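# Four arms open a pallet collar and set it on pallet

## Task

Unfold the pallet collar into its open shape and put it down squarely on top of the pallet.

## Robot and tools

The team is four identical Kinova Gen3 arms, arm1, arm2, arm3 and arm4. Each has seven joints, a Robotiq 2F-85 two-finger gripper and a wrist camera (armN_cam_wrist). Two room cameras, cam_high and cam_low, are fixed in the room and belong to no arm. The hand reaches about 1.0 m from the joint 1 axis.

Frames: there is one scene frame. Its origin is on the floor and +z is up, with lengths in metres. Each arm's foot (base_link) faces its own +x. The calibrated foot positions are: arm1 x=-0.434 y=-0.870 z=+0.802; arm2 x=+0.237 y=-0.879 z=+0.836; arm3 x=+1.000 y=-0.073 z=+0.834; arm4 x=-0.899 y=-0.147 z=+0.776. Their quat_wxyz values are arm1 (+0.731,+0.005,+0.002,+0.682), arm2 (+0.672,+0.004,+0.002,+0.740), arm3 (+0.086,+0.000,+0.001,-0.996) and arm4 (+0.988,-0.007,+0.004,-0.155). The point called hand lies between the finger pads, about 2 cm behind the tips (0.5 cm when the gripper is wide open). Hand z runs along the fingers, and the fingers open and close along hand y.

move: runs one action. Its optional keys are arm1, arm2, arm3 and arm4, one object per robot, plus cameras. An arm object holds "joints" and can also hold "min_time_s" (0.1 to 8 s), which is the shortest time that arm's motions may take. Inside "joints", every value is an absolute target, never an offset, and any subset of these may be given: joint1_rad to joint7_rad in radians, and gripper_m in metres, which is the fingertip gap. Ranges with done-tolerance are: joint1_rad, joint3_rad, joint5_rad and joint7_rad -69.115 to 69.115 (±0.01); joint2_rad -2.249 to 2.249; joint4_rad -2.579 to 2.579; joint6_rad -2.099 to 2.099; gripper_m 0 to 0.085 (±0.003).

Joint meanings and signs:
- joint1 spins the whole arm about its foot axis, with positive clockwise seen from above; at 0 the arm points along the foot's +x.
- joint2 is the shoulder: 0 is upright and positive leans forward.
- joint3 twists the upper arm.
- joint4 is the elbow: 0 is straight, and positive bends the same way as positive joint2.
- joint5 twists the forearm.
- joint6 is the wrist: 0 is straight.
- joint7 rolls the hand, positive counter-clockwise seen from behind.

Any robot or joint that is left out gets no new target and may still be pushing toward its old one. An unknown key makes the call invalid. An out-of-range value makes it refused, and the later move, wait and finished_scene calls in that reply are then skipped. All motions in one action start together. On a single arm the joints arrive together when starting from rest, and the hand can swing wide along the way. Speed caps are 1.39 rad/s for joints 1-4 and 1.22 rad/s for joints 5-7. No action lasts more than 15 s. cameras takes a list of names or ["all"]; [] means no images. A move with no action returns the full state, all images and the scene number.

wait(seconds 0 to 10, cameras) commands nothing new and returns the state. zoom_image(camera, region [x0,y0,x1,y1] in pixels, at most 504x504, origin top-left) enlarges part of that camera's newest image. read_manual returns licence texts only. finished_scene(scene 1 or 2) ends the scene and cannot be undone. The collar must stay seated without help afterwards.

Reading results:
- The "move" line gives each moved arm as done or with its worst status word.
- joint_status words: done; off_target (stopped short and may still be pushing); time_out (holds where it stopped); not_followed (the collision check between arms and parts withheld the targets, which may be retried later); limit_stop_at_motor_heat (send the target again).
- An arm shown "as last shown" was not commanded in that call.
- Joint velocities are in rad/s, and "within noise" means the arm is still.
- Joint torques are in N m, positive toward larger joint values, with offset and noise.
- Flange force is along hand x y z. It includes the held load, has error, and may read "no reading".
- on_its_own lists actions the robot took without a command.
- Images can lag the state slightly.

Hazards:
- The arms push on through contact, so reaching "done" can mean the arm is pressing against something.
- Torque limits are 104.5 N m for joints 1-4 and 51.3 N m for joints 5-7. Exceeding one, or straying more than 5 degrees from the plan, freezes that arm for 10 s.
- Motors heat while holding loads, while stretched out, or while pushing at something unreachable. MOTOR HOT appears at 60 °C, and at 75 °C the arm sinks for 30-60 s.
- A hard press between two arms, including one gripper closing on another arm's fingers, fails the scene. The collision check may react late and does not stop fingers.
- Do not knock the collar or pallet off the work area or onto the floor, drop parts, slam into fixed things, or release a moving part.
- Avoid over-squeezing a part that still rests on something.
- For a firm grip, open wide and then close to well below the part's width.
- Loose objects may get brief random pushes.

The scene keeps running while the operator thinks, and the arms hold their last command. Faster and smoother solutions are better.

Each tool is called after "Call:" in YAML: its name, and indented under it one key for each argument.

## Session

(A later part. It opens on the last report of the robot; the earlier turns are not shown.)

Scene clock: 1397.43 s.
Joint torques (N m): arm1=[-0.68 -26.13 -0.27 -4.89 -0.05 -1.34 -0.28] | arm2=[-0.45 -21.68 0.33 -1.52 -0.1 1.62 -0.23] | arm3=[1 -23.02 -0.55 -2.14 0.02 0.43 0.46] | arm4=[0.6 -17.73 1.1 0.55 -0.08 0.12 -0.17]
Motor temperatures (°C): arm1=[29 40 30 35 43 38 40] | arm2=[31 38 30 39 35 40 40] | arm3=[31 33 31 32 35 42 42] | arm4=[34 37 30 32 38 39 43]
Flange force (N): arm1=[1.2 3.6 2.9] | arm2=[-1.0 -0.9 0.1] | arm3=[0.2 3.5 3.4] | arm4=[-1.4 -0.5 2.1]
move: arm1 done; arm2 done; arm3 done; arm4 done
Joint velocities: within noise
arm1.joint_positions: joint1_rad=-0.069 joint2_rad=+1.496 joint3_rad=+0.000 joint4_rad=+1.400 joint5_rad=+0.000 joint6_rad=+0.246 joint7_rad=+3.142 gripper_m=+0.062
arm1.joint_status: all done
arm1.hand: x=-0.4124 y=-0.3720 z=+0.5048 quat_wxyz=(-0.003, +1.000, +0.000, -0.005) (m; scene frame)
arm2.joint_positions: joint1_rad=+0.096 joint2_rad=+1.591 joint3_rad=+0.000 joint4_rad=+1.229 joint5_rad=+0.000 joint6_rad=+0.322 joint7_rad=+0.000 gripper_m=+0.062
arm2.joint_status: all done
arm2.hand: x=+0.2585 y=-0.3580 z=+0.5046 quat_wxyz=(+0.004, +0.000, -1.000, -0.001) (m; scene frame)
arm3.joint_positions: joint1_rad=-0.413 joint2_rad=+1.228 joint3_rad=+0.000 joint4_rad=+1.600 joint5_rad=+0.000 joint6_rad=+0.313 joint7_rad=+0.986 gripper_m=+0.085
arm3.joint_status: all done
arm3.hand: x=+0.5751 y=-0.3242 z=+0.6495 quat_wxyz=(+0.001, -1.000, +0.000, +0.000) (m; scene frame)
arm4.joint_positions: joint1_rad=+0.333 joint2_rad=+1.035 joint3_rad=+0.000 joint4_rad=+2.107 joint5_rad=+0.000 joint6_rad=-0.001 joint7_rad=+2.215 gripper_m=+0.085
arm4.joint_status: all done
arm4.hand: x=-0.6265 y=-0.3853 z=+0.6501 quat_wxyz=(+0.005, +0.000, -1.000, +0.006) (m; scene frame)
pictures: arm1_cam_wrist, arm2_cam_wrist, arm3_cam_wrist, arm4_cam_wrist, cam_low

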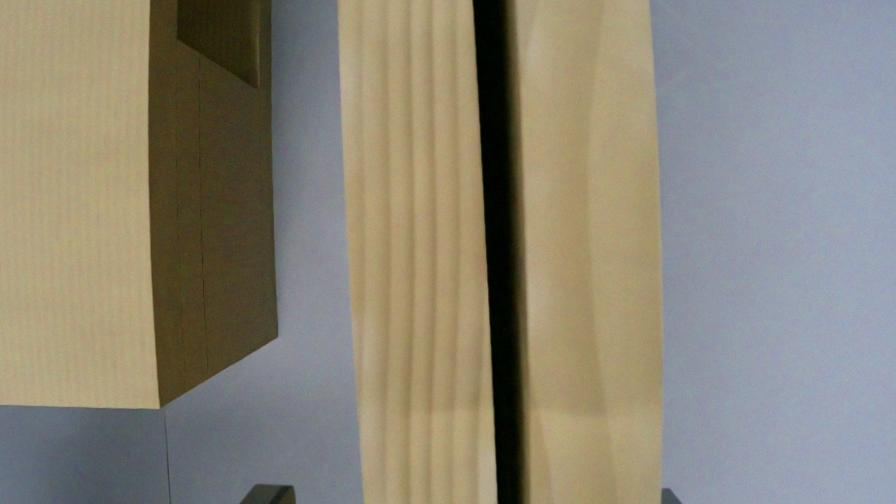

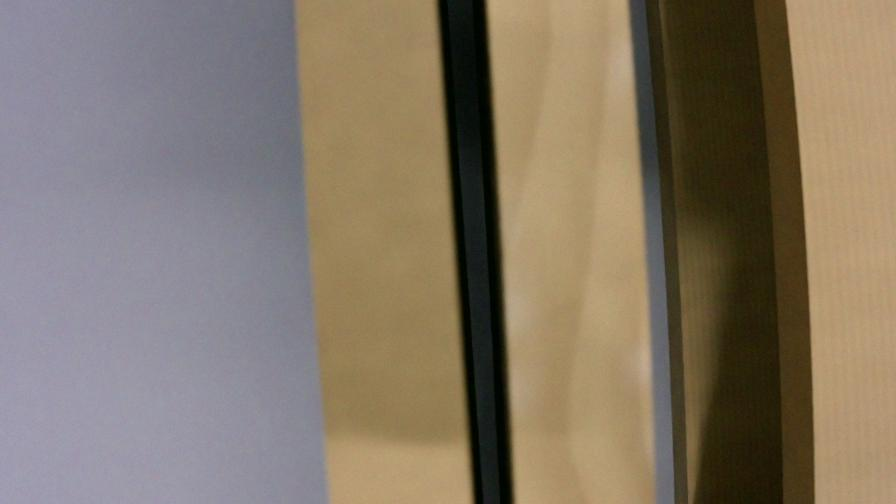

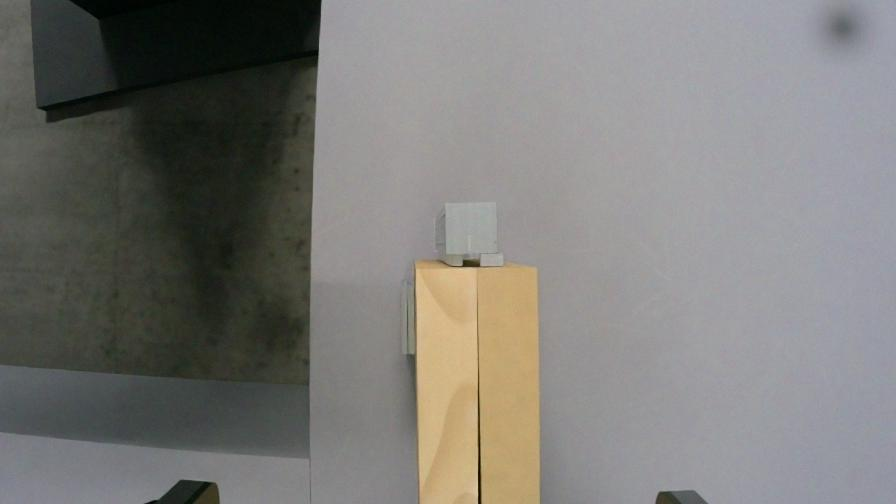

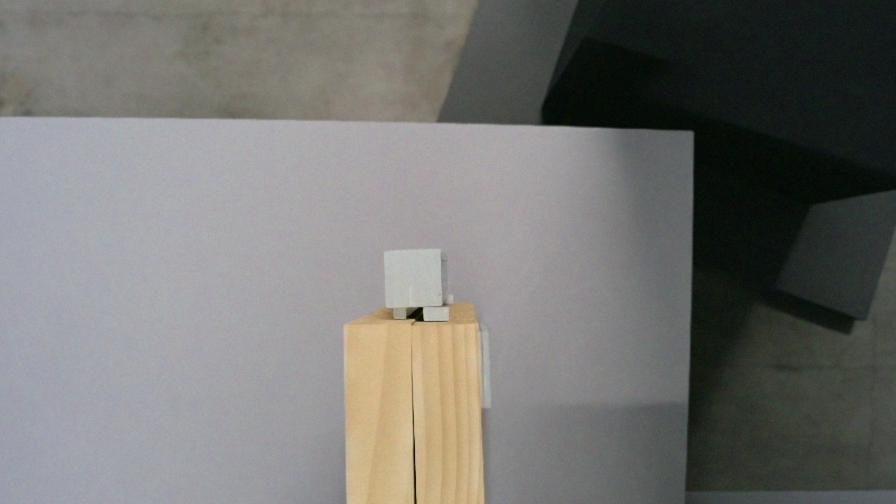

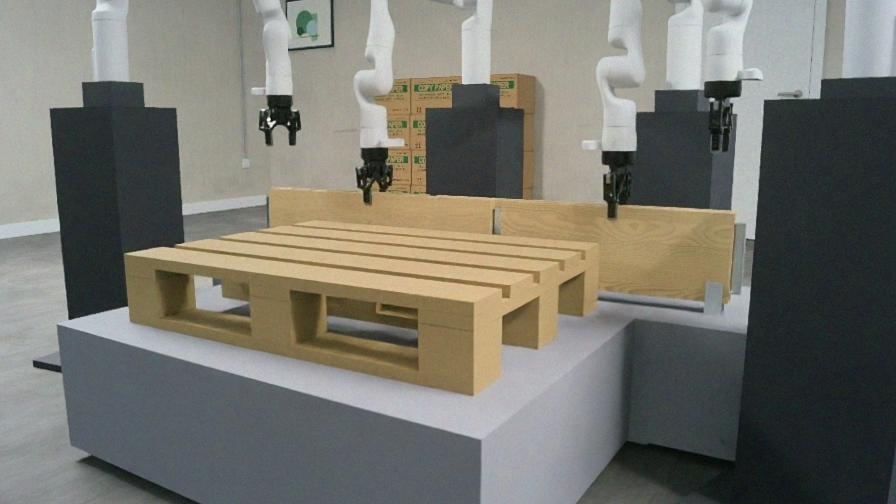

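Call:
move:
  arm3: {"joints":{"joint1_rad":-0.4283,"joint2_rad":1.5656,"joint3_rad":0,"joint4_rad":1.3273,"joint5_rad":0,"joint6_rad":0.2487,"joint7_rad":1.0183},"min_time_s":4}
  arm4: {"joints":{"joint1_rad":0.3441,"joint2_rad":1.4111,"joint3_rad":0,"joint4_rad":1.8662,"joint5_rad":0,"joint6_rad":-0.1357,"joint7_rad":2.2742},"min_time_s":4}
  cameras: ["all"]

Scene clock: 1497.73 s.
Joint torques (N m): arm1=[-0.68 -26.15 -0.29 -4.91 -0.04 -1.3 -0.33] | arm2=[-0.44 -21.75 0.37 -1.55 -0.13 1.6 -0.21] | arm3=[0.96 -23.68 -0.54 -1.63 0.04 0.44 0.47] | arm4=[0.65 -19.09 1.15 1.81 -0.07 0.1 -0.16]
Motor temperatures (°C): arm1=[29 41 30 35 43 38 39] | arm2=[31 36 30 39 35 40 40] | arm3=[31 33 31 32 34 42 42] | arm4=[34 37 30 32 38 39 43]
Flange force (N): arm1=[1.2 3.8 2.9] | arm2=[-1.0 -0.9 0.2] | arm3=[0.3 3.2 3.8] | arm4=[-1.5 -0.4 2.5]
move: arm3 done; arm4 done
Joint velocities: within noise
arm1, arm2: as last shown
arm3.joint_positions: joint1_rad=-0.428 joint2_rad=+1.566 joint3_rad=+0.000 joint4_rad=+1.327 joint5_rad=+0.000 joint6_rad=+0.249 joint7_rad=+1.018 gripper_m=+0.085
arm3.joint_status: all done
arm3.hand: x=+0.5751 y=-0.3334 z=+0.5046 quat_wxyz=(+0.001, -1.000, -0.024, +0.000) (m; scene frame)
arm4.joint_positions: joint1_rad=+0.344 joint2_rad=+1.411 joint3_rad=+0.000 joint4_rad=+1.866 joint5_rad=+0.000 joint6_rad=-0.136 joint7_rad=+2.274 gripper_m=+0.085
arm4.joint_status: all done
arm4.hand: x=-0.6215 y=-0.3970 z=+0.5051 quat_wxyz=(+0.005, +0.024, -1.000, +0.006) (m; scene frame)
pictures: arm1_cam_wrist, arm2_cam_wrist, arm3_cam_wrist, arm4_cam_wrist, cam_high, cam_low

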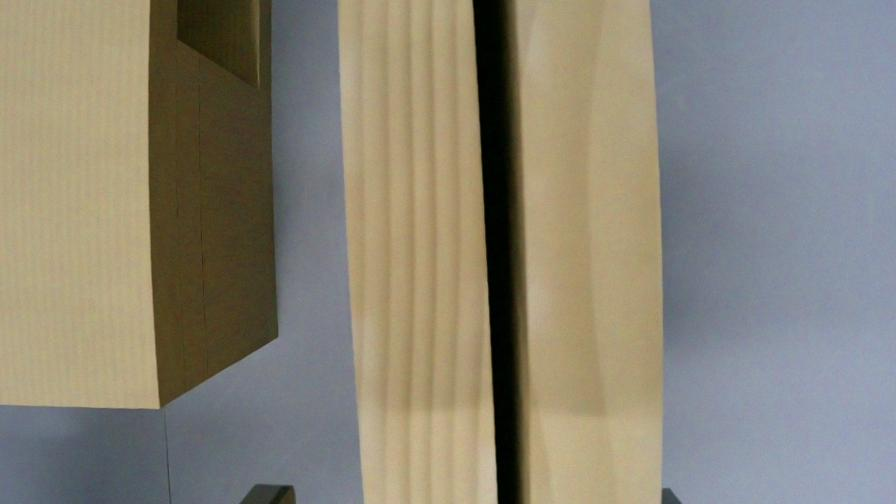

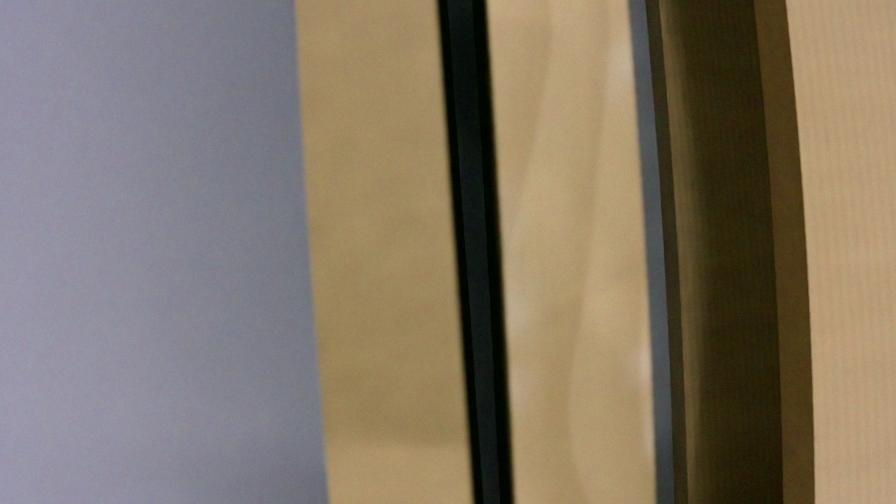

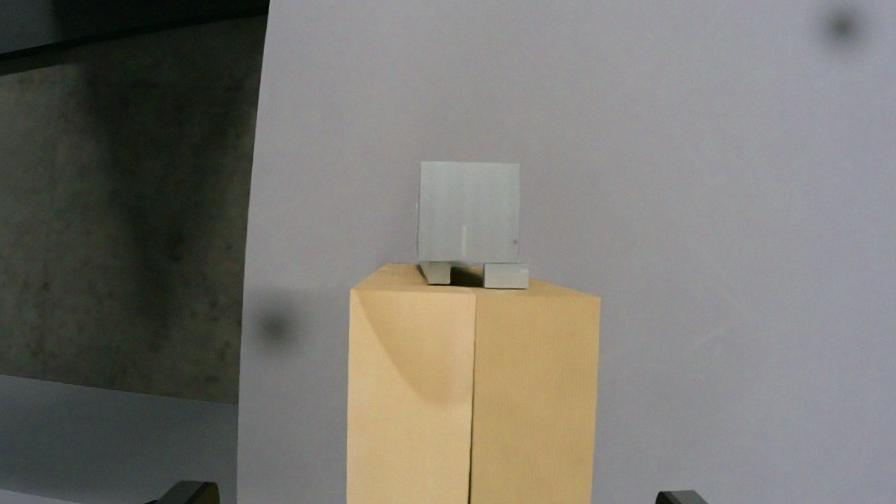

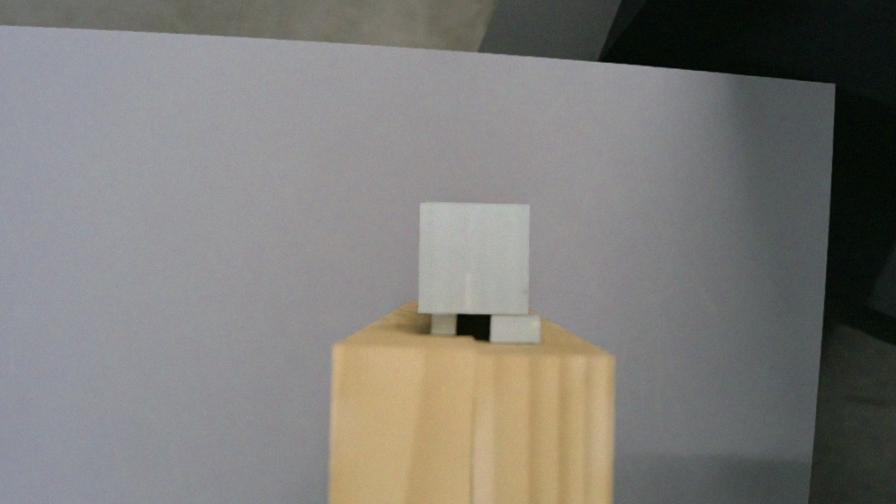

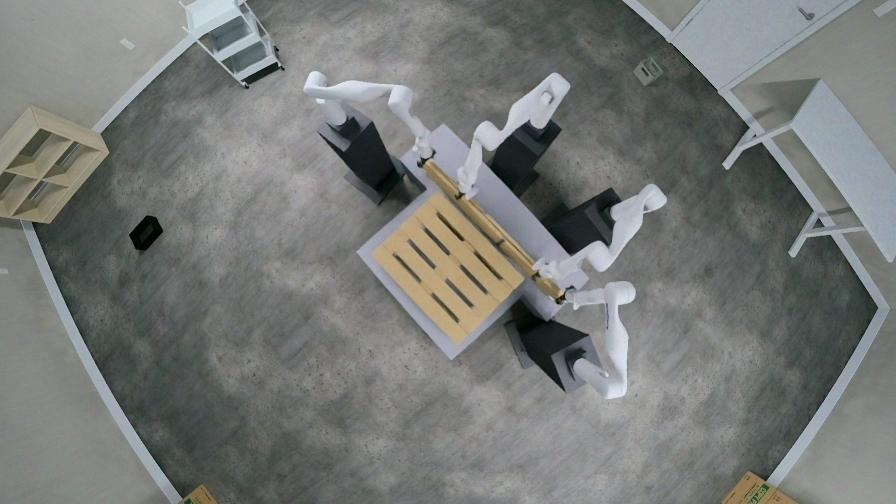

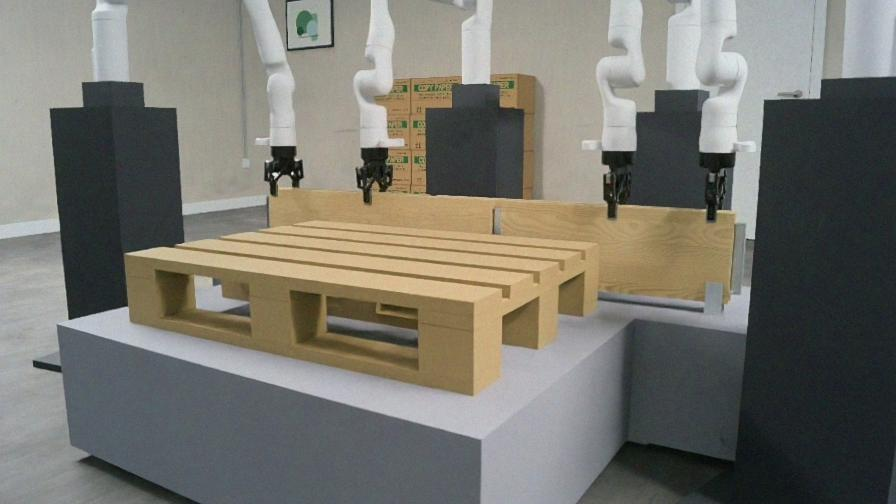

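Call:
move:
  arm3: {"joints":{"gripper_m":0.05}}
  arm4: {"joints":{"gripper_m":0.05}}
  cameras: ["cam_low","arm3_cam_wrist","arm4_cam_wrist"]

Call:
zoom_image:
  camera: "cam_low"
  region: [450, 170, 560, 260]

Call:
zoom_image:
  camera: "cam_low"
  region: [660, 180, 770, 320]

Scene clock: 1558.57 s.
Joint torques (N m): arm1=[-1.14 -28.24 -0.73 -9.72 -0.13 -4.02 -0.42] | arm2=[-0.35 -22.09 0.45 -2.16 -0.12 1.28 -0.24] | arm3=[2.38 -22 1.03 -0.71 0.21 0.83 0.45] | arm4=[4.68 -20.15 8.13 -4.22 -0.63 -2.94 -0.17]
Motor temperatures (°C): arm1=[29 41 30 35 43 38 39] | arm2=[31 35 30 39 35 40 40] | arm3=[31 33 31 32 34 42 42] | arm4=[34 37 30 32 38 39 43]
Flange force (N): arm1=[1.9 12.1 -3.0] | arm2=[-0.8 -2.1 -0.4] | arm3=[0.7 6.2 2.0] | arm4=[-2.5 13.5 -8.2]
move: arm3 done; arm4 done
Joint velocities: within noise
arm1, arm2: as last shown
arm2.hand: x=+0.2585 y=-0.3581 z=+0.5046 quat_wxyz=(+0.004, +0.000, -1.000, -0.001) (m; scene frame)
arm3.joint_positions: joint1_rad=-0.428 joint2_rad=+1.566 joint3_rad=+0.000 joint4_rad=+1.327 joint5_rad=+0.000 joint6_rad=+0.249 joint7_rad=+1.018 gripper_m=+0.050
arm3.joint_status: all done
arm3.hand: x=+0.5751 y=-0.3334 z=+0.5046 quat_wxyz=(+0.001, -1.000, -0.024, +0.000) (m; scene frame)
arm4.joint_positions: joint1_rad=+0.344 joint2_rad=+1.411 joint3_rad=+0.000 joint4_rad=+1.866 joint5_rad=+0.000 joint6_rad=-0.136 joint7_rad=+2.274 gripper_m=+0.050
arm4.joint_status: all done
arm4.hand: x=-0.6216 y=-0.3970 z=+0.5051 quat_wxyz=(+0.005, +0.024, -1.000, +0.006) (m; scene frame)
pictures: arm3_cam_wrist, arm4_cam_wrist, cam_low

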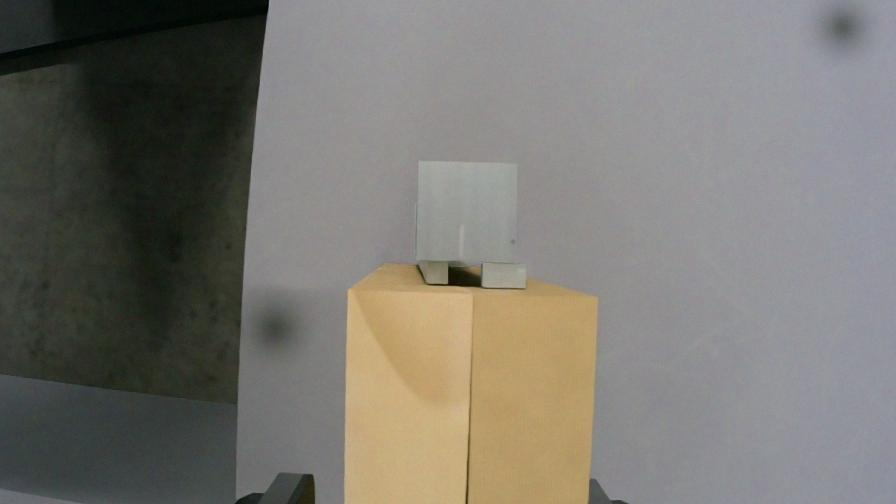

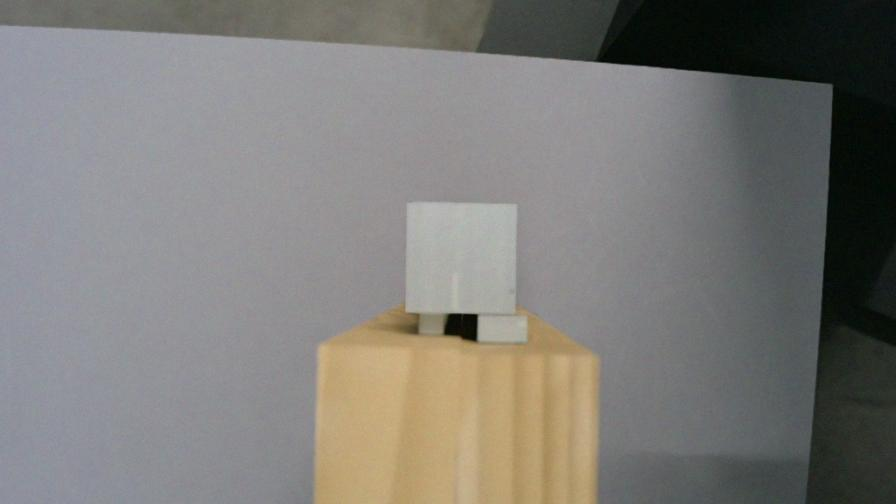

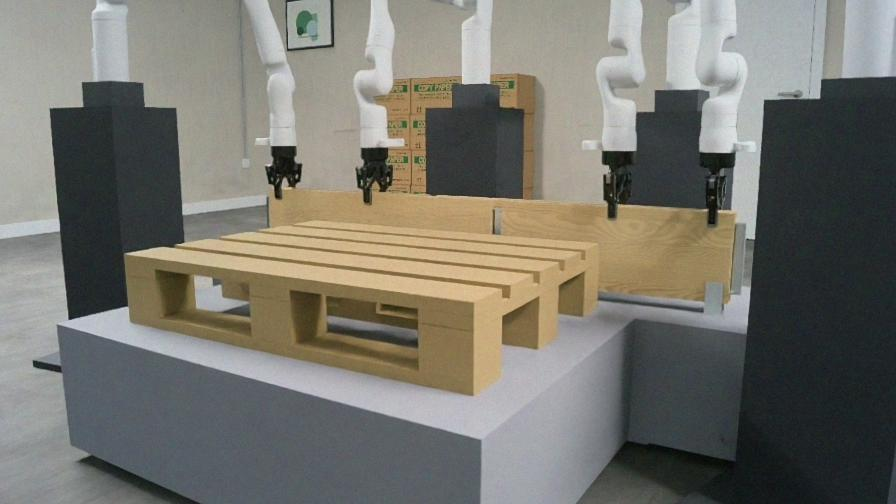

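Scaled by 4.582 from the camera's 896x504 image, which has a finer 1280x720 frame.

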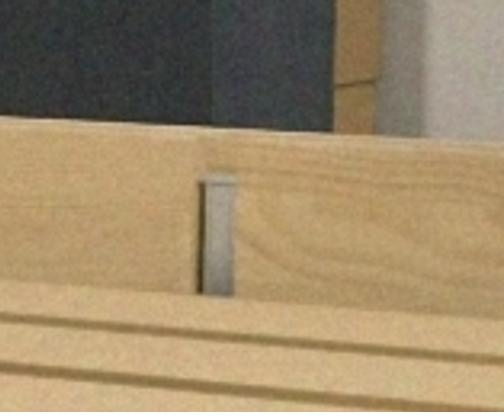

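Scaled by 3.600 from the camera's 896x504 image, which has a finer 1280x720 frame.

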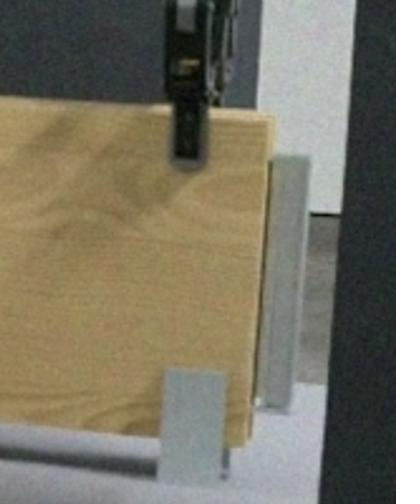

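Call:
move:
  arm4: {"joints":{"joint1_rad":0.3356,"joint2_rad":1.4119,"joint4_rad":1.8740,"joint6_rad":-0.1443,"joint7_rad":2.2657}}
  arm2: {"joints":{"gripper_m":0.085}}

Call:
move:
  arm2: {"joints":{"joint1_rad":0.0962,"joint2_rad":1.2545,"joint4_rad":1.4943,"joint6_rad":0.3928},"min_time_s":3}
  cameras: ["arm3_cam_wrist","arm4_cam_wrist","arm1_cam_wrist"]

Scene clock: 1622.03 s.
Joint torques (N m): arm1=[0.03 -24.42 0.6 -2.6 0.16 -0.12 -0.24] | arm2=[-0.43 -23.61 0.42 -4.84 -0.08 -0.14 -0.2] | arm3=[0.98 -23.67 -0.54 -1.57 0.02 0.44 0.46] | arm4=[0.56 -19.06 1.2 1.81 -0.11 0.09 -0.19]
Motor temperatures (°C): arm1=[29 40 30 35 43 38 39] | arm2=[30 35 30 39 35 40 40] | arm3=[31 33 31 32 34 42 42] | arm4=[34 38 30 32 38 39 43]
Flange force (N): arm1=[-0.2 -0.2 4.0] | arm2=[-0.6 -7.3 -3.3] | arm3=[0.1 3.3 3.9] | arm4=[-1.1 -0.4 2.4]
move: arm2 done; arm4 done
Joint velocities: within noise
arm1, arm3: as last shown
arm2.joint_positions: joint1_rad=+0.096 joint2_rad=+1.591 joint3_rad=+0.000 joint4_rad=+1.229 joint5_rad=+0.000 joint6_rad=+0.322 joint7_rad=+0.000 gripper_m=+0.085
arm2.joint_status: all done
arm2.hand: x=+0.2585 y=-0.3580 z=+0.5046 quat_wxyz=(+0.004, +0.000, -1.000, -0.001) (m; scene frame)
arm3.hand: x=+0.5751 y=-0.3334 z=+0.5045 quat_wxyz=(+0.001, -1.000, -0.024, +0.000) (m; scene frame)
arm4.joint_positions: joint1_rad=+0.336 joint2_rad=+1.412 joint3_rad=+0.000 joint4_rad=+1.874 joint5_rad=+0.000 joint6_rad=-0.144 joint7_rad=+2.266 gripper_m=+0.050
arm4.joint_status: all done
arm4.hand: x=-0.6215 y=-0.3931 z=+0.5051 quat_wxyz=(+0.005, +0.024, -1.000, +0.006) (m; scene frame)
pictures: none

Scene clock: 1625.33 s.
Joint torques (N m): arm1=[0.12 -24.31 0.53 -2.59 0.18 -0.15 -0.27] | arm2=[-0.46 -23.22 0.4 -5.45 -0.11 -0.15 -0.18] | arm3=[0.98 -23.66 -0.55 -1.64 0.03 0.43 0.46] | arm4=[0.67 -19.07 1.21 1.84 -0.09 0.12 -0.15]
Motor temperatures (°C): arm1=[29 40 30 35 43 38 39] | arm2=[30 35 30 39 35 40 40] | arm3=[31 33 31 32 34 42 42] | arm4=[34 38 30 32 38 39 43]
Flange force (N): arm1=[-0.3 -0.2 3.7] | arm2=[-0.7 -6.9 -1.1] | arm3=[0.3 3.2 3.7] | arm4=[-1.3 -0.2 2.5]
move: arm2 done
Joint velocities: within noise
arm1, arm3, arm4: as last shown
arm2.joint_positions: joint1_rad=+0.096 joint2_rad=+1.255 joint3_rad=+0.000 joint4_rad=+1.494 joint5_rad=+0.000 joint6_rad=+0.393 joint7_rad=+0.000 gripper_m=+0.085
arm2.joint_status: all done
arm2.hand: x=+0.2597 y=-0.3585 z=+0.6515 quat_wxyz=(+0.004, +0.000, -1.000, -0.001) (m; scene frame)
arm3.hand: x=+0.5751 y=-0.3333 z=+0.5045 quat_wxyz=(+0.001, -1.000, -0.024, +0.000) (m; scene frame)
arm4.hand: x=-0.6215 y=-0.3930 z=+0.5051 quat_wxyz=(+0.005, +0.024, -1.000, +0.006) (m; scene frame)
pictures: arm1_cam_wrist, arm3_cam_wrist, arm4_cam_wrist

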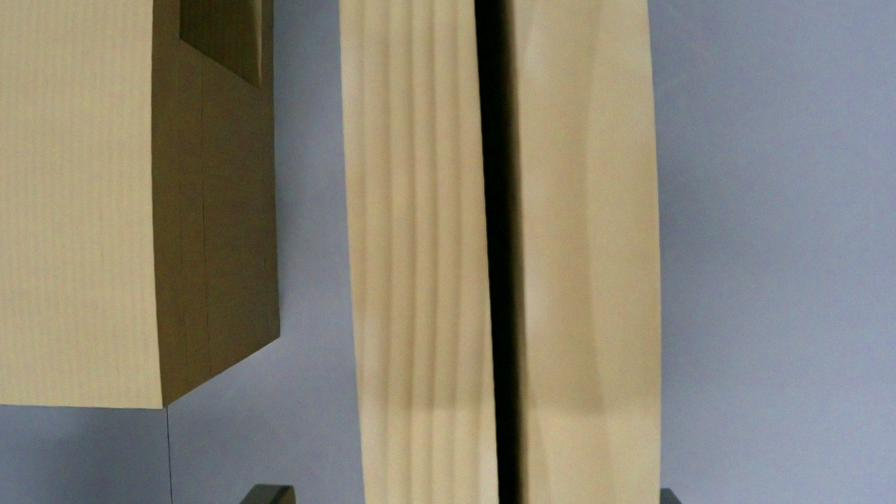

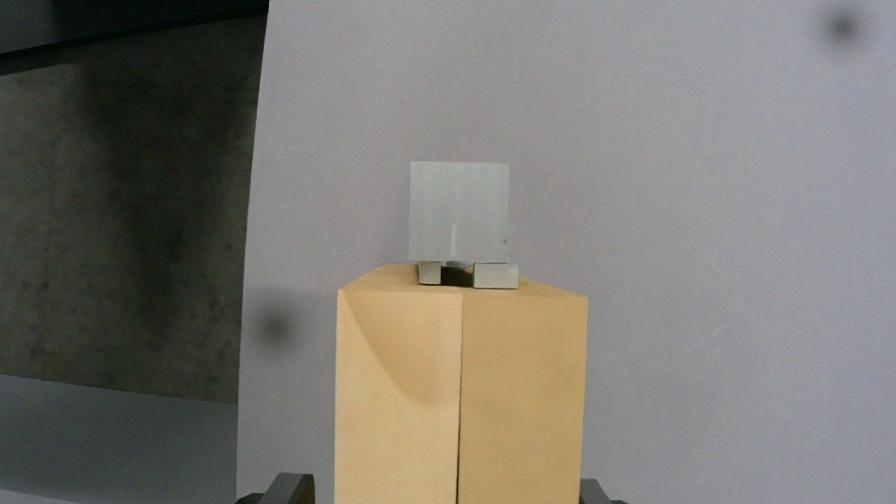

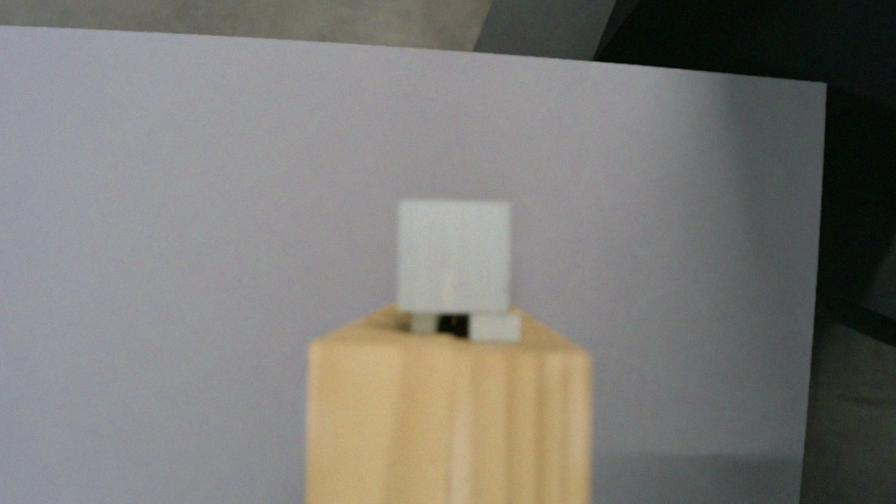

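Call:
move:
  arm2: {"joints":{"joint1_rad":-0.4509,"joint2_rad":1.4039,"joint4_rad":1.1372,"joint6_rad":0.6005,"joint7_rad":-0.4991},"min_time_s":3}
  cameras: ["arm2_cam_wrist"]

Scene clock: 1632.70 s.
Joint torques (N m): arm1=[0.06 -24.31 0.55 -2.59 0.18 -0.14 -0.24] | arm2=[-0.45 -25.54 0.44 -7.15 -0.11 -0.17 -0.18] | arm3=[0.95 -23.68 -0.56 -1.56 0.03 0.44 0.44] | arm4=[0.69 -19.02 1.14 1.78 -0.07 0.15 -0.19]
Motor temperatures (°C): arm1=[29 40 30 35 43 38 39] | arm2=[30 35 30 39 35 40 40] | arm3=[31 33 31 32 34 42 42] | arm4=[34 38 30 32 38 39 43]
Flange force (N): arm1=[-0.2 -0.2 3.7] | arm2=[-4.6 -7.4 -1.9] | arm3=[0.0 3.3 4.0] | arm4=[-1.2 0.0 2.3]
move: arm2 done
Joint velocities: within noise
arm1, arm3, arm4: as last shown
arm2.joint_positions: joint1_rad=-0.451 joint2_rad=+1.404 joint3_rad=+0.000 joint4_rad=+1.137 joint5_rad=+0.000 joint6_rad=+0.600 joint7_rad=-0.499 gripper_m=+0.085
arm2.joint_status: all done
arm2.hand: x=-0.0524 y=-0.3598 z=+0.6241 quat_wxyz=(+0.004, +0.024, -1.000, -0.001) (m; scene frame)
arm3.hand: x=+0.5751 y=-0.3334 z=+0.5046 quat_wxyz=(+0.001, -1.000, -0.024, +0.000) (m; scene frame)
pictures: arm2_cam_wrist

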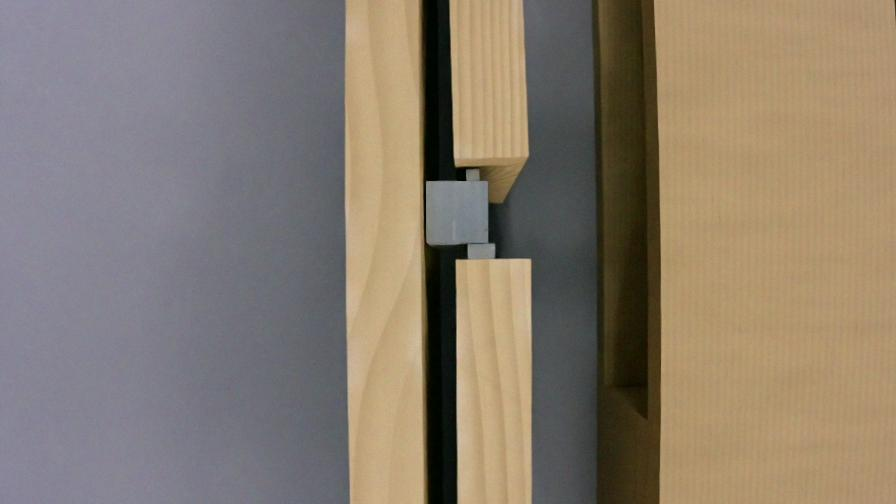

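Call:
move:
  arm1: {"joints":{"gripper_m":0.085}}
  arm2: {"joints":{"joint1_rad":-0.5362,"joint2_rad":1.5298,"joint4_rad":0.8654,"joint6_rad":0.7464,"joint7_rad":0.9864,"gripper_m":0.0},"min_time_s":3}

Call:
move:
  arm1: {"joints":{"joint2_rad":1.1648,"joint4_rad":1.6213,"joint6_rad":0.3555},"min_time_s":3}
  cameras: ["arm2_cam_wrist","arm3_cam_wrist","arm4_cam_wrist"]

Scene clock: 1742.63 s.
Joint torques (N m): arm1=[0.03 -24.28 0.6 -2.49 0.12 -0.06 -0.21] | arm2=[-0.42 -26.65 0.45 -8.1 -0.09 -0.1 -0.17] | arm3=[1.04 -23.61 -0.45 -1.53 0.03 0.49 0.45] | arm4=[0.6 -19.01 1.14 1.85 -0.07 0.06 -0.2]
Motor temperatures (°C): arm1=[29 39 30 35 43 38 39] | arm2=[30 35 30 39 35 40 40] | arm3=[31 35 31 32 34 42 42] | arm4=[34 37 30 32 38 38 43]
Flange force (N): arm1=[-0.2 -0.3 3.9] | arm2=[9.2 -6.5 -3.2] | arm3=[0.2 3.4 3.9] | arm4=[-1.4 -0.5 2.3]
move: arm1 done; arm2 done
Joint velocities: within noise
arm1.joint_positions: joint1_rad=-0.069 joint2_rad=+1.496 joint3_rad=+0.000 joint4_rad=+1.400 joint5_rad=+0.000 joint6_rad=+0.246 joint7_rad=+3.142 gripper_m=+0.085
arm1.joint_status: all done
arm1.hand: x=-0.4124 y=-0.3720 z=+0.5048 quat_wxyz=(-0.003, +1.000, +0.000, -0.005) (m; scene frame)
arm2.joint_positions: joint1_rad=-0.536 joint2_rad=+1.530 joint3_rad=+0.000 joint4_rad=+0.865 joint5_rad=+0.000 joint6_rad=+0.746 joint7_rad=+0.986 gripper_m=+0.000
arm2.joint_status: all done
arm2.hand: x=-0.1202 y=-0.3527 z=+0.6006 quat_wxyz=(+0.002, +0.724, -0.690, -0.004) (m; scene frame)
arm3, arm4: as last shown
pictures: none

Scene clock: 1745.93 s.
Joint torques (N m): arm1=[0.1 -23.58 0.54 -3.46 0.15 -0.09 -0.21] | arm2=[-0.42 -26.65 0.42 -8.11 -0.1 -0.1 -0.2] | arm3=[1.04 -23.61 -0.49 -1.53 0.05 0.49 0.43] | arm4=[0.7 -19.02 1.22 1.8 -0.11 0.14 -0.14]
Motor temperatures (°C): arm1=[29 39 30 35 42 38 39] | arm2=[30 35 30 39 35 40 40] | arm3=[31 35 31 32 34 42 42] | arm4=[34 37 30 32 38 38 43]
Flange force (N): arm1=[-0.3 -0.7 3.8] | arm2=[9.2 -6.5 -3.2] | arm3=[0.2 3.4 3.9] | arm4=[-1.2 0.0 2.3]
move: arm1 done
Joint velocities: within noise
arm1.joint_positions: joint1_rad=-0.069 joint2_rad=+1.165 joint3_rad=+0.000 joint4_rad=+1.621 joint5_rad=+0.000 joint6_rad=+0.355 joint7_rad=+3.142 gripper_m=+0.085
arm1.joint_status: all done
arm1.hand: x=-0.4110 y=-0.3729 z=+0.6497 quat_wxyz=(-0.003, +1.000, +0.000, -0.005) (m; scene frame)
arm2, arm3, arm4: as last shown
pictures: arm2_cam_wrist, arm3_cam_wrist, arm4_cam_wrist

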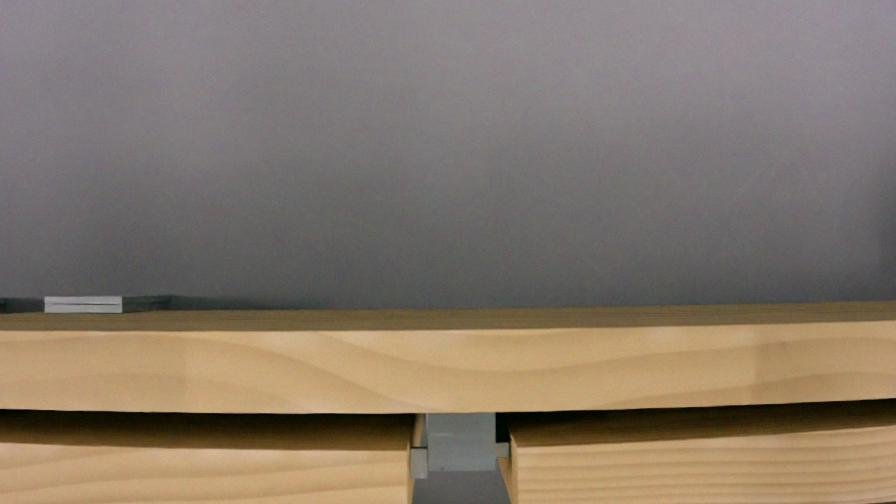

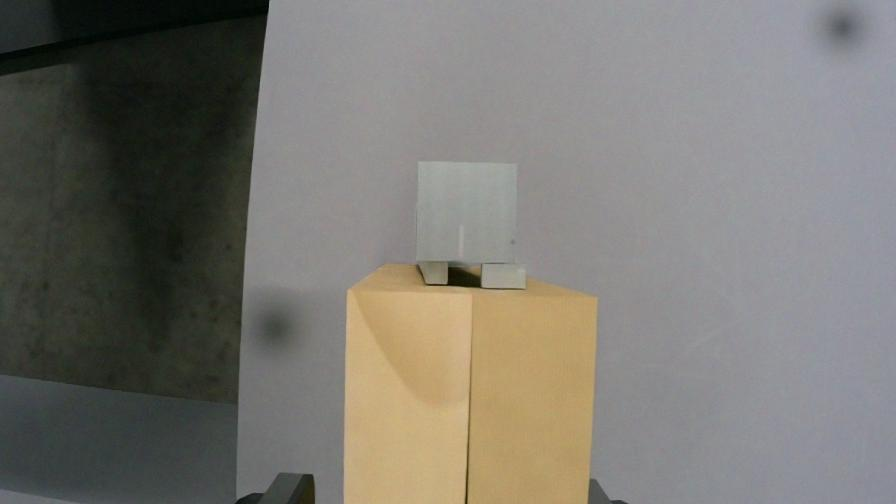

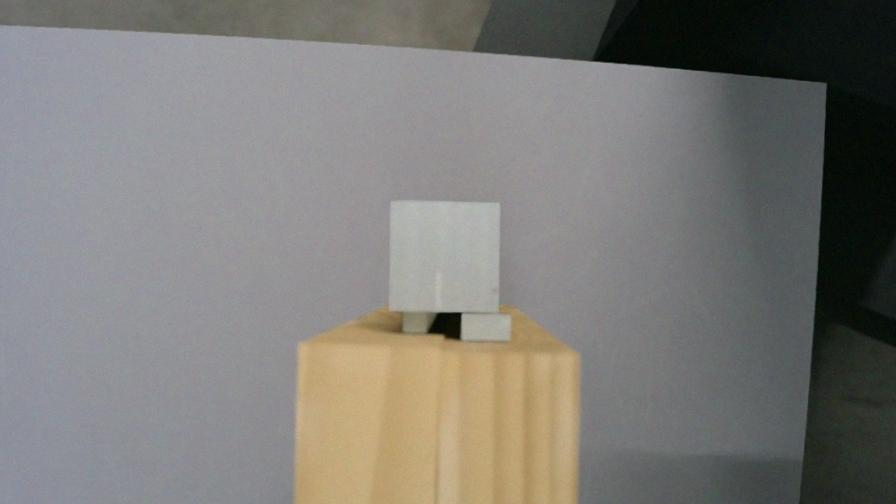

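Call:
move:
  arm2: {"joints":{"joint1_rad":-0.5411,"joint2_rad":1.6622,"joint4_rad":0.7327,"joint6_rad":0.7467,"joint7_rad":0.9815},"min_time_s":2}

Call:
move:
  arm2: {"joints":{"joint2_rad":1.6834,"joint4_rad":0.7075,"joint6_rad":0.7507},"min_time_s":1.5}
  cameras: ["arm2_cam_wrist","arm3_cam_wrist","arm4_cam_wrist","cam_low"]

Call:
zoom_image:
  camera: "cam_low"
  region: [450, 150, 560, 260]

Scene clock: 1780.97 s.
Joint torques (N m): arm1=[0.02 -23.58 0.57 -3.48 0.14 -0.11 -0.22] | arm2=[-0.45 -26.67 0.48 -8.18 -0.08 -0.07 -0.2] | arm3=[1.07 -23.64 -0.47 -1.52 0.05 0.48 0.46] | arm4=[0.64 -19.04 1.19 1.84 -0.09 0.08 -0.21]
Motor temperatures (°C): arm1=[29 40 30 35 42 38 39] | arm2=[30 35 30 39 35 40 40] | arm3=[31 36 31 32 34 42 42] | arm4=[34 37 30 32 38 38 43]
Flange force (N): arm1=[-0.1 -0.7 3.7] | arm2=[10.8 -7.7 -4.9] | arm3=[0.2 3.5 4.0] | arm4=[-1.3 -0.4 2.4]
move: arm2 done
Joint velocities: within noise
arm1, arm3, arm4: as last shown
arm2.joint_positions: joint1_rad=-0.541 joint2_rad=+1.662 joint3_rad=+0.000 joint4_rad=+0.733 joint5_rad=+0.000 joint6_rad=+0.747 joint7_rad=+0.982 gripper_m=+0.000
arm2.joint_status: all done
arm2.hand: x=-0.1224 y=-0.3554 z=+0.5450 quat_wxyz=(+0.002, +0.724, -0.690, -0.004) (m; scene frame)
pictures: none

Scene clock: 1782.77 s.
Joint torques (N m): arm1=[0.09 -23.69 0.5 -3.5 0.2 -0.11 -0.24] | arm2=[-0.42 -26.59 0.45 -8.11 -0.07 -0.1 -0.19] | arm3=[1.04 -23.62 -0.44 -1.55 0.05 0.48 0.44] | arm4=[0.7 -19.04 1.23 1.84 -0.11 0.08 -0.21]
Motor temperatures (°C): arm1=[29 40 30 35 42 38 39] | arm2=[30 35 30 39 35 40 40] | arm3=[31 36 31 32 34 42 42] | arm4=[34 37 30 32 38 38 43]
Flange force (N): arm1=[-0.2 -0.7 4.0] | arm2=[10.6 -7.4 -5.0] | arm3=[0.2 3.4 3.9] | arm4=[-1.4 -0.3 2.4]
move: arm2 done
Joint velocities: within noise
arm1, arm3, arm4: as last shown
arm2.joint_positions: joint1_rad=-0.541 joint2_rad=+1.683 joint3_rad=+0.000 joint4_rad=+0.707 joint5_rad=+0.000 joint6_rad=+0.751 joint7_rad=+0.982 gripper_m=+0.000
arm2.joint_status: all done
arm2.hand: x=-0.1225 y=-0.3554 z=+0.5370 quat_wxyz=(+0.002, +0.724, -0.690, -0.004) (m; scene frame)
pictures: arm2_cam_wrist, arm3_cam_wrist, arm4_cam_wrist, cam_low

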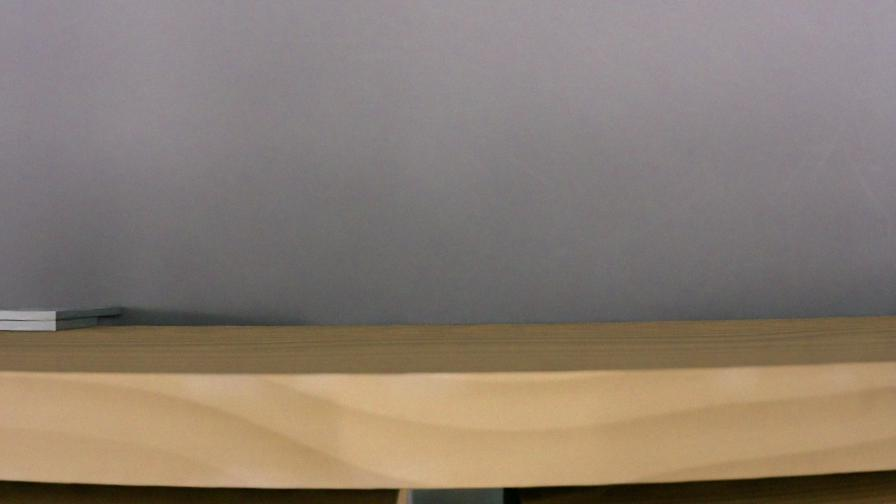

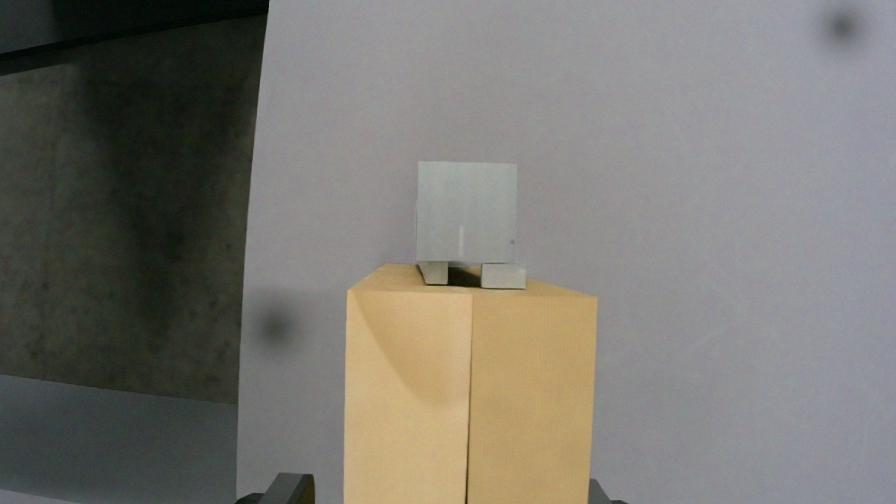

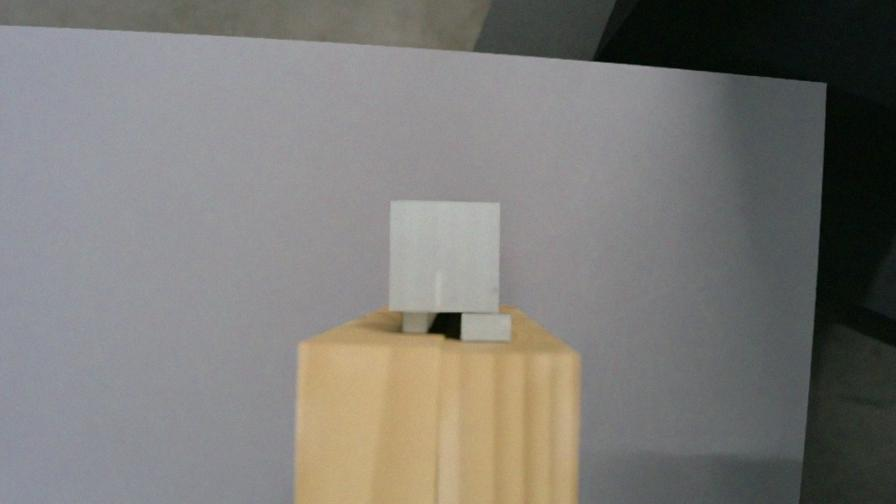

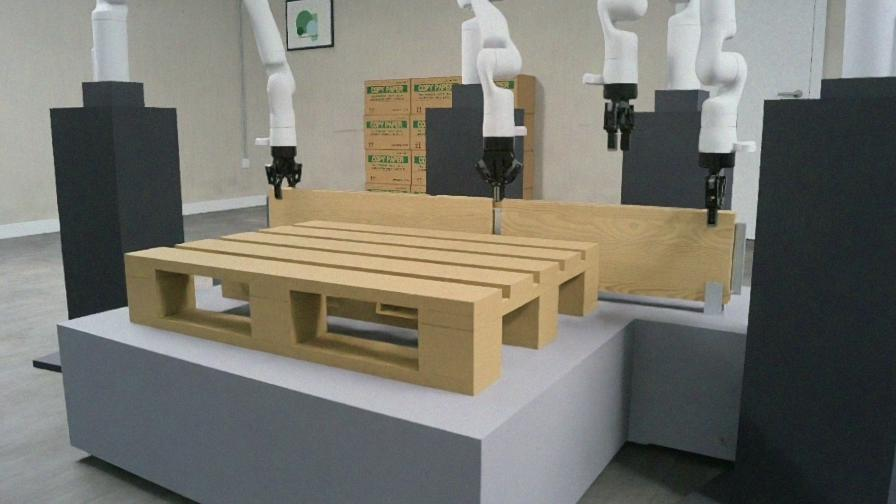

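Scaled by 4.582 from the camera's 896x504 image, which has a finer 1280x720 frame.

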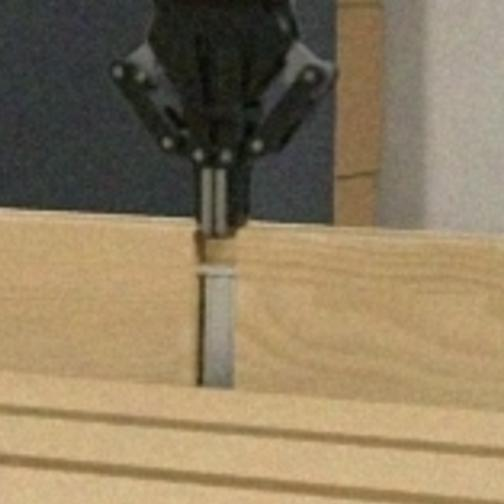

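Call:
move:
  arm2: {"joints":{"joint1_rad":-0.5385,"joint2_rad":1.6994,"joint4_rad":0.6927,"joint6_rad":0.7495,"joint7_rad":0.9841},"min_time_s":1.5}

Call:
move:
  arm2: {"joints":{"joint1_rad":-0.5530,"joint2_rad":1.6706,"joint4_rad":0.7798,"joint6_rad":0.6912,"joint7_rad":0.9696},"min_time_s":3}
  cameras: ["cam_low","arm4_cam_wrist"]

Call:
zoom_image:
  camera: "cam_low"
  region: [450, 150, 560, 260]

Scene clock: 1826.20 s.
Joint torques (N m): arm1=[0.08 -23.65 0.58 -3.48 0.18 -0.09 -0.23] | arm2=[4.62 -18.11 4.24 -3.65 1.6 1.18 -0.17] | arm3=[0.98 -23.69 -0.51 -1.61 0.03 0.46 0.45] | arm4=[0.63 -18.99 1.23 1.76 -0.11 0.11 -0.11]
Motor temperatures (°C): arm1=[29 40 30 35 42 38 39] | arm2=[30 35 30 39 35 40 40] | arm3=[31 36 31 32 34 42 42] | arm4=[34 37 30 32 38 38 43]
Flange force (N): arm1=[-0.2 -0.7 3.9] | arm2=[10.4 2.1 -14.1] | arm3=[0.3 3.2 3.9] | arm4=[-1.2 -0.1 2.2]
move: arm2 done
Joint velocities: within noise
arm1, arm4: as last shown
arm2.joint_positions: joint1_rad=-0.539 joint2_rad=+1.699 joint3_rad=+0.000 joint4_rad=+0.693 joint5_rad=+0.000 joint6_rad=+0.750 joint7_rad=+0.984 gripper_m=+0.000
arm2.joint_status: all done
arm2.hand: x=-0.1206 y=-0.3554 z=+0.5300 quat_wxyz=(+0.002, +0.724, -0.690, -0.004) (m; scene frame)
arm3.joint_positions: joint1_rad=-0.428 joint2_rad=+1.566 joint3_rad=+0.000 joint4_rad=+1.327 joint5_rad=+0.000 joint6_rad=+0.249 joint7_rad=+1.018 gripper_m=+0.050
arm3.joint_status: not commanded
arm3.hand: x=+0.5751 y=-0.3334 z=+0.5046 quat_wxyz=(+0.001, -1.000, -0.024, +0.000) (m; scene frame)
pictures: none

Scene clock: 1829.50 s.
Joint torques (N m): arm1=[0.16 -23.6 0.52 -3.48 0.16 -0.07 -0.22] | arm2=[-2.51 -20 -1.52 -2.51 -0.86 2.54 -0.2] | arm3=[2.66 -23.86 1.34 -1.72 0.19 0.39 0.4] | arm4=[-0.76 -18.28 -0.96 3.24 0.06 0.82 -0.12]
Motor temperatures (°C): arm1=[29 40 30 35 42 38 39] | arm2=[30 35 30 39 35 40 40] | arm3=[31 36 31 32 34 42 42] | arm4=[34 37 30 32 38 38 43]
Flange force (N): arm1=[-0.4 -0.6 3.9] | arm2=[-0.3 -4.8 -6.3] | arm3=[2.1 6.0 4.0] | arm4=[-0.4 -4.5 3.7]
move: arm2 done
Joint velocities: within noise
arm1, arm3: as last shown
arm2.joint_positions: joint1_rad=-0.553 joint2_rad=+1.671 joint3_rad=+0.000 joint4_rad=+0.780 joint5_rad=+0.000 joint6_rad=+0.691 joint7_rad=+0.970 gripper_m=+0.000
arm2.joint_status: all done
arm2.hand: x=-0.1206 y=-0.3704 z=+0.5300 quat_wxyz=(+0.002, +0.724, -0.690, -0.004) (m; scene frame)
arm4.joint_positions: joint1_rad=+0.336 joint2_rad=+1.412 joint3_rad=+0.000 joint4_rad=+1.874 joint5_rad=+0.000 joint6_rad=-0.144 joint7_rad=+2.266 gripper_m=+0.050
arm4.joint_status: not commanded
arm4.hand: x=-0.6215 y=-0.3930 z=+0.5051 quat_wxyz=(+0.005, +0.024, -1.000, +0.006) (m; scene frame)
pictures: arm4_cam_wrist, cam_low

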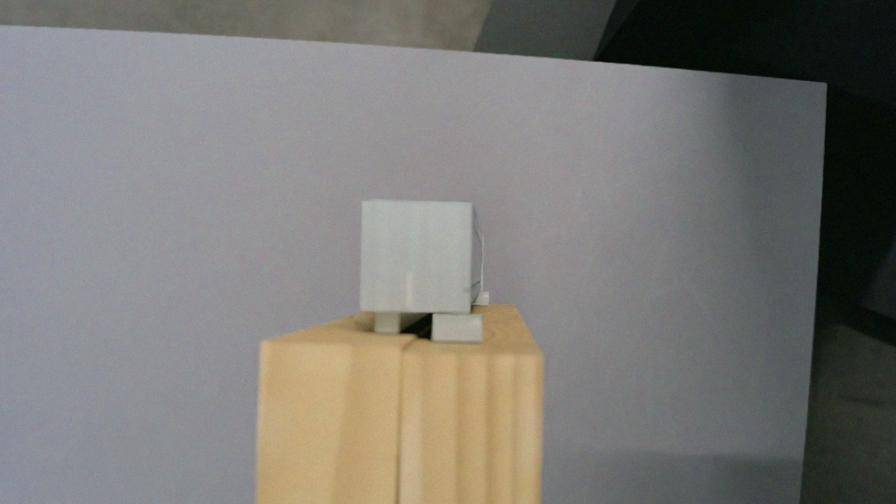

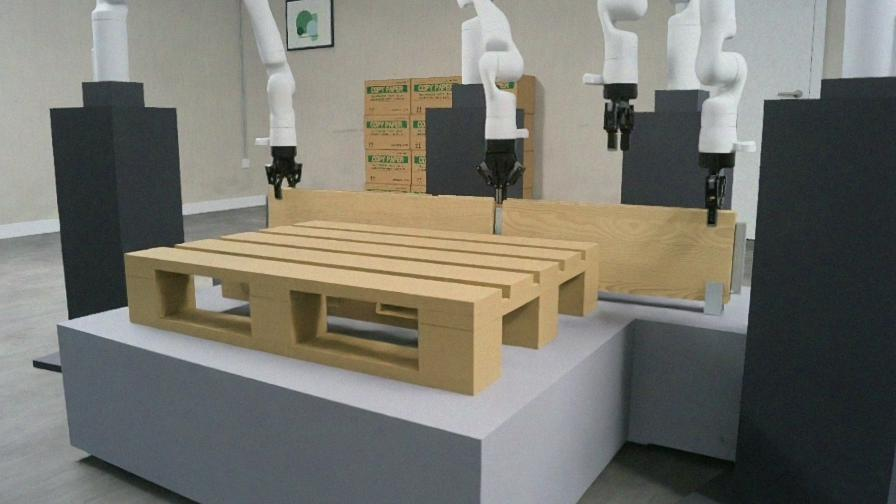

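Scaled by 4.582 from the camera's 896x504 image, which has a finer 1280x720 frame.

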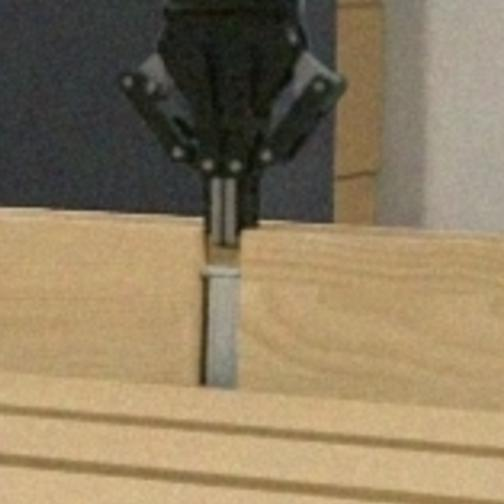

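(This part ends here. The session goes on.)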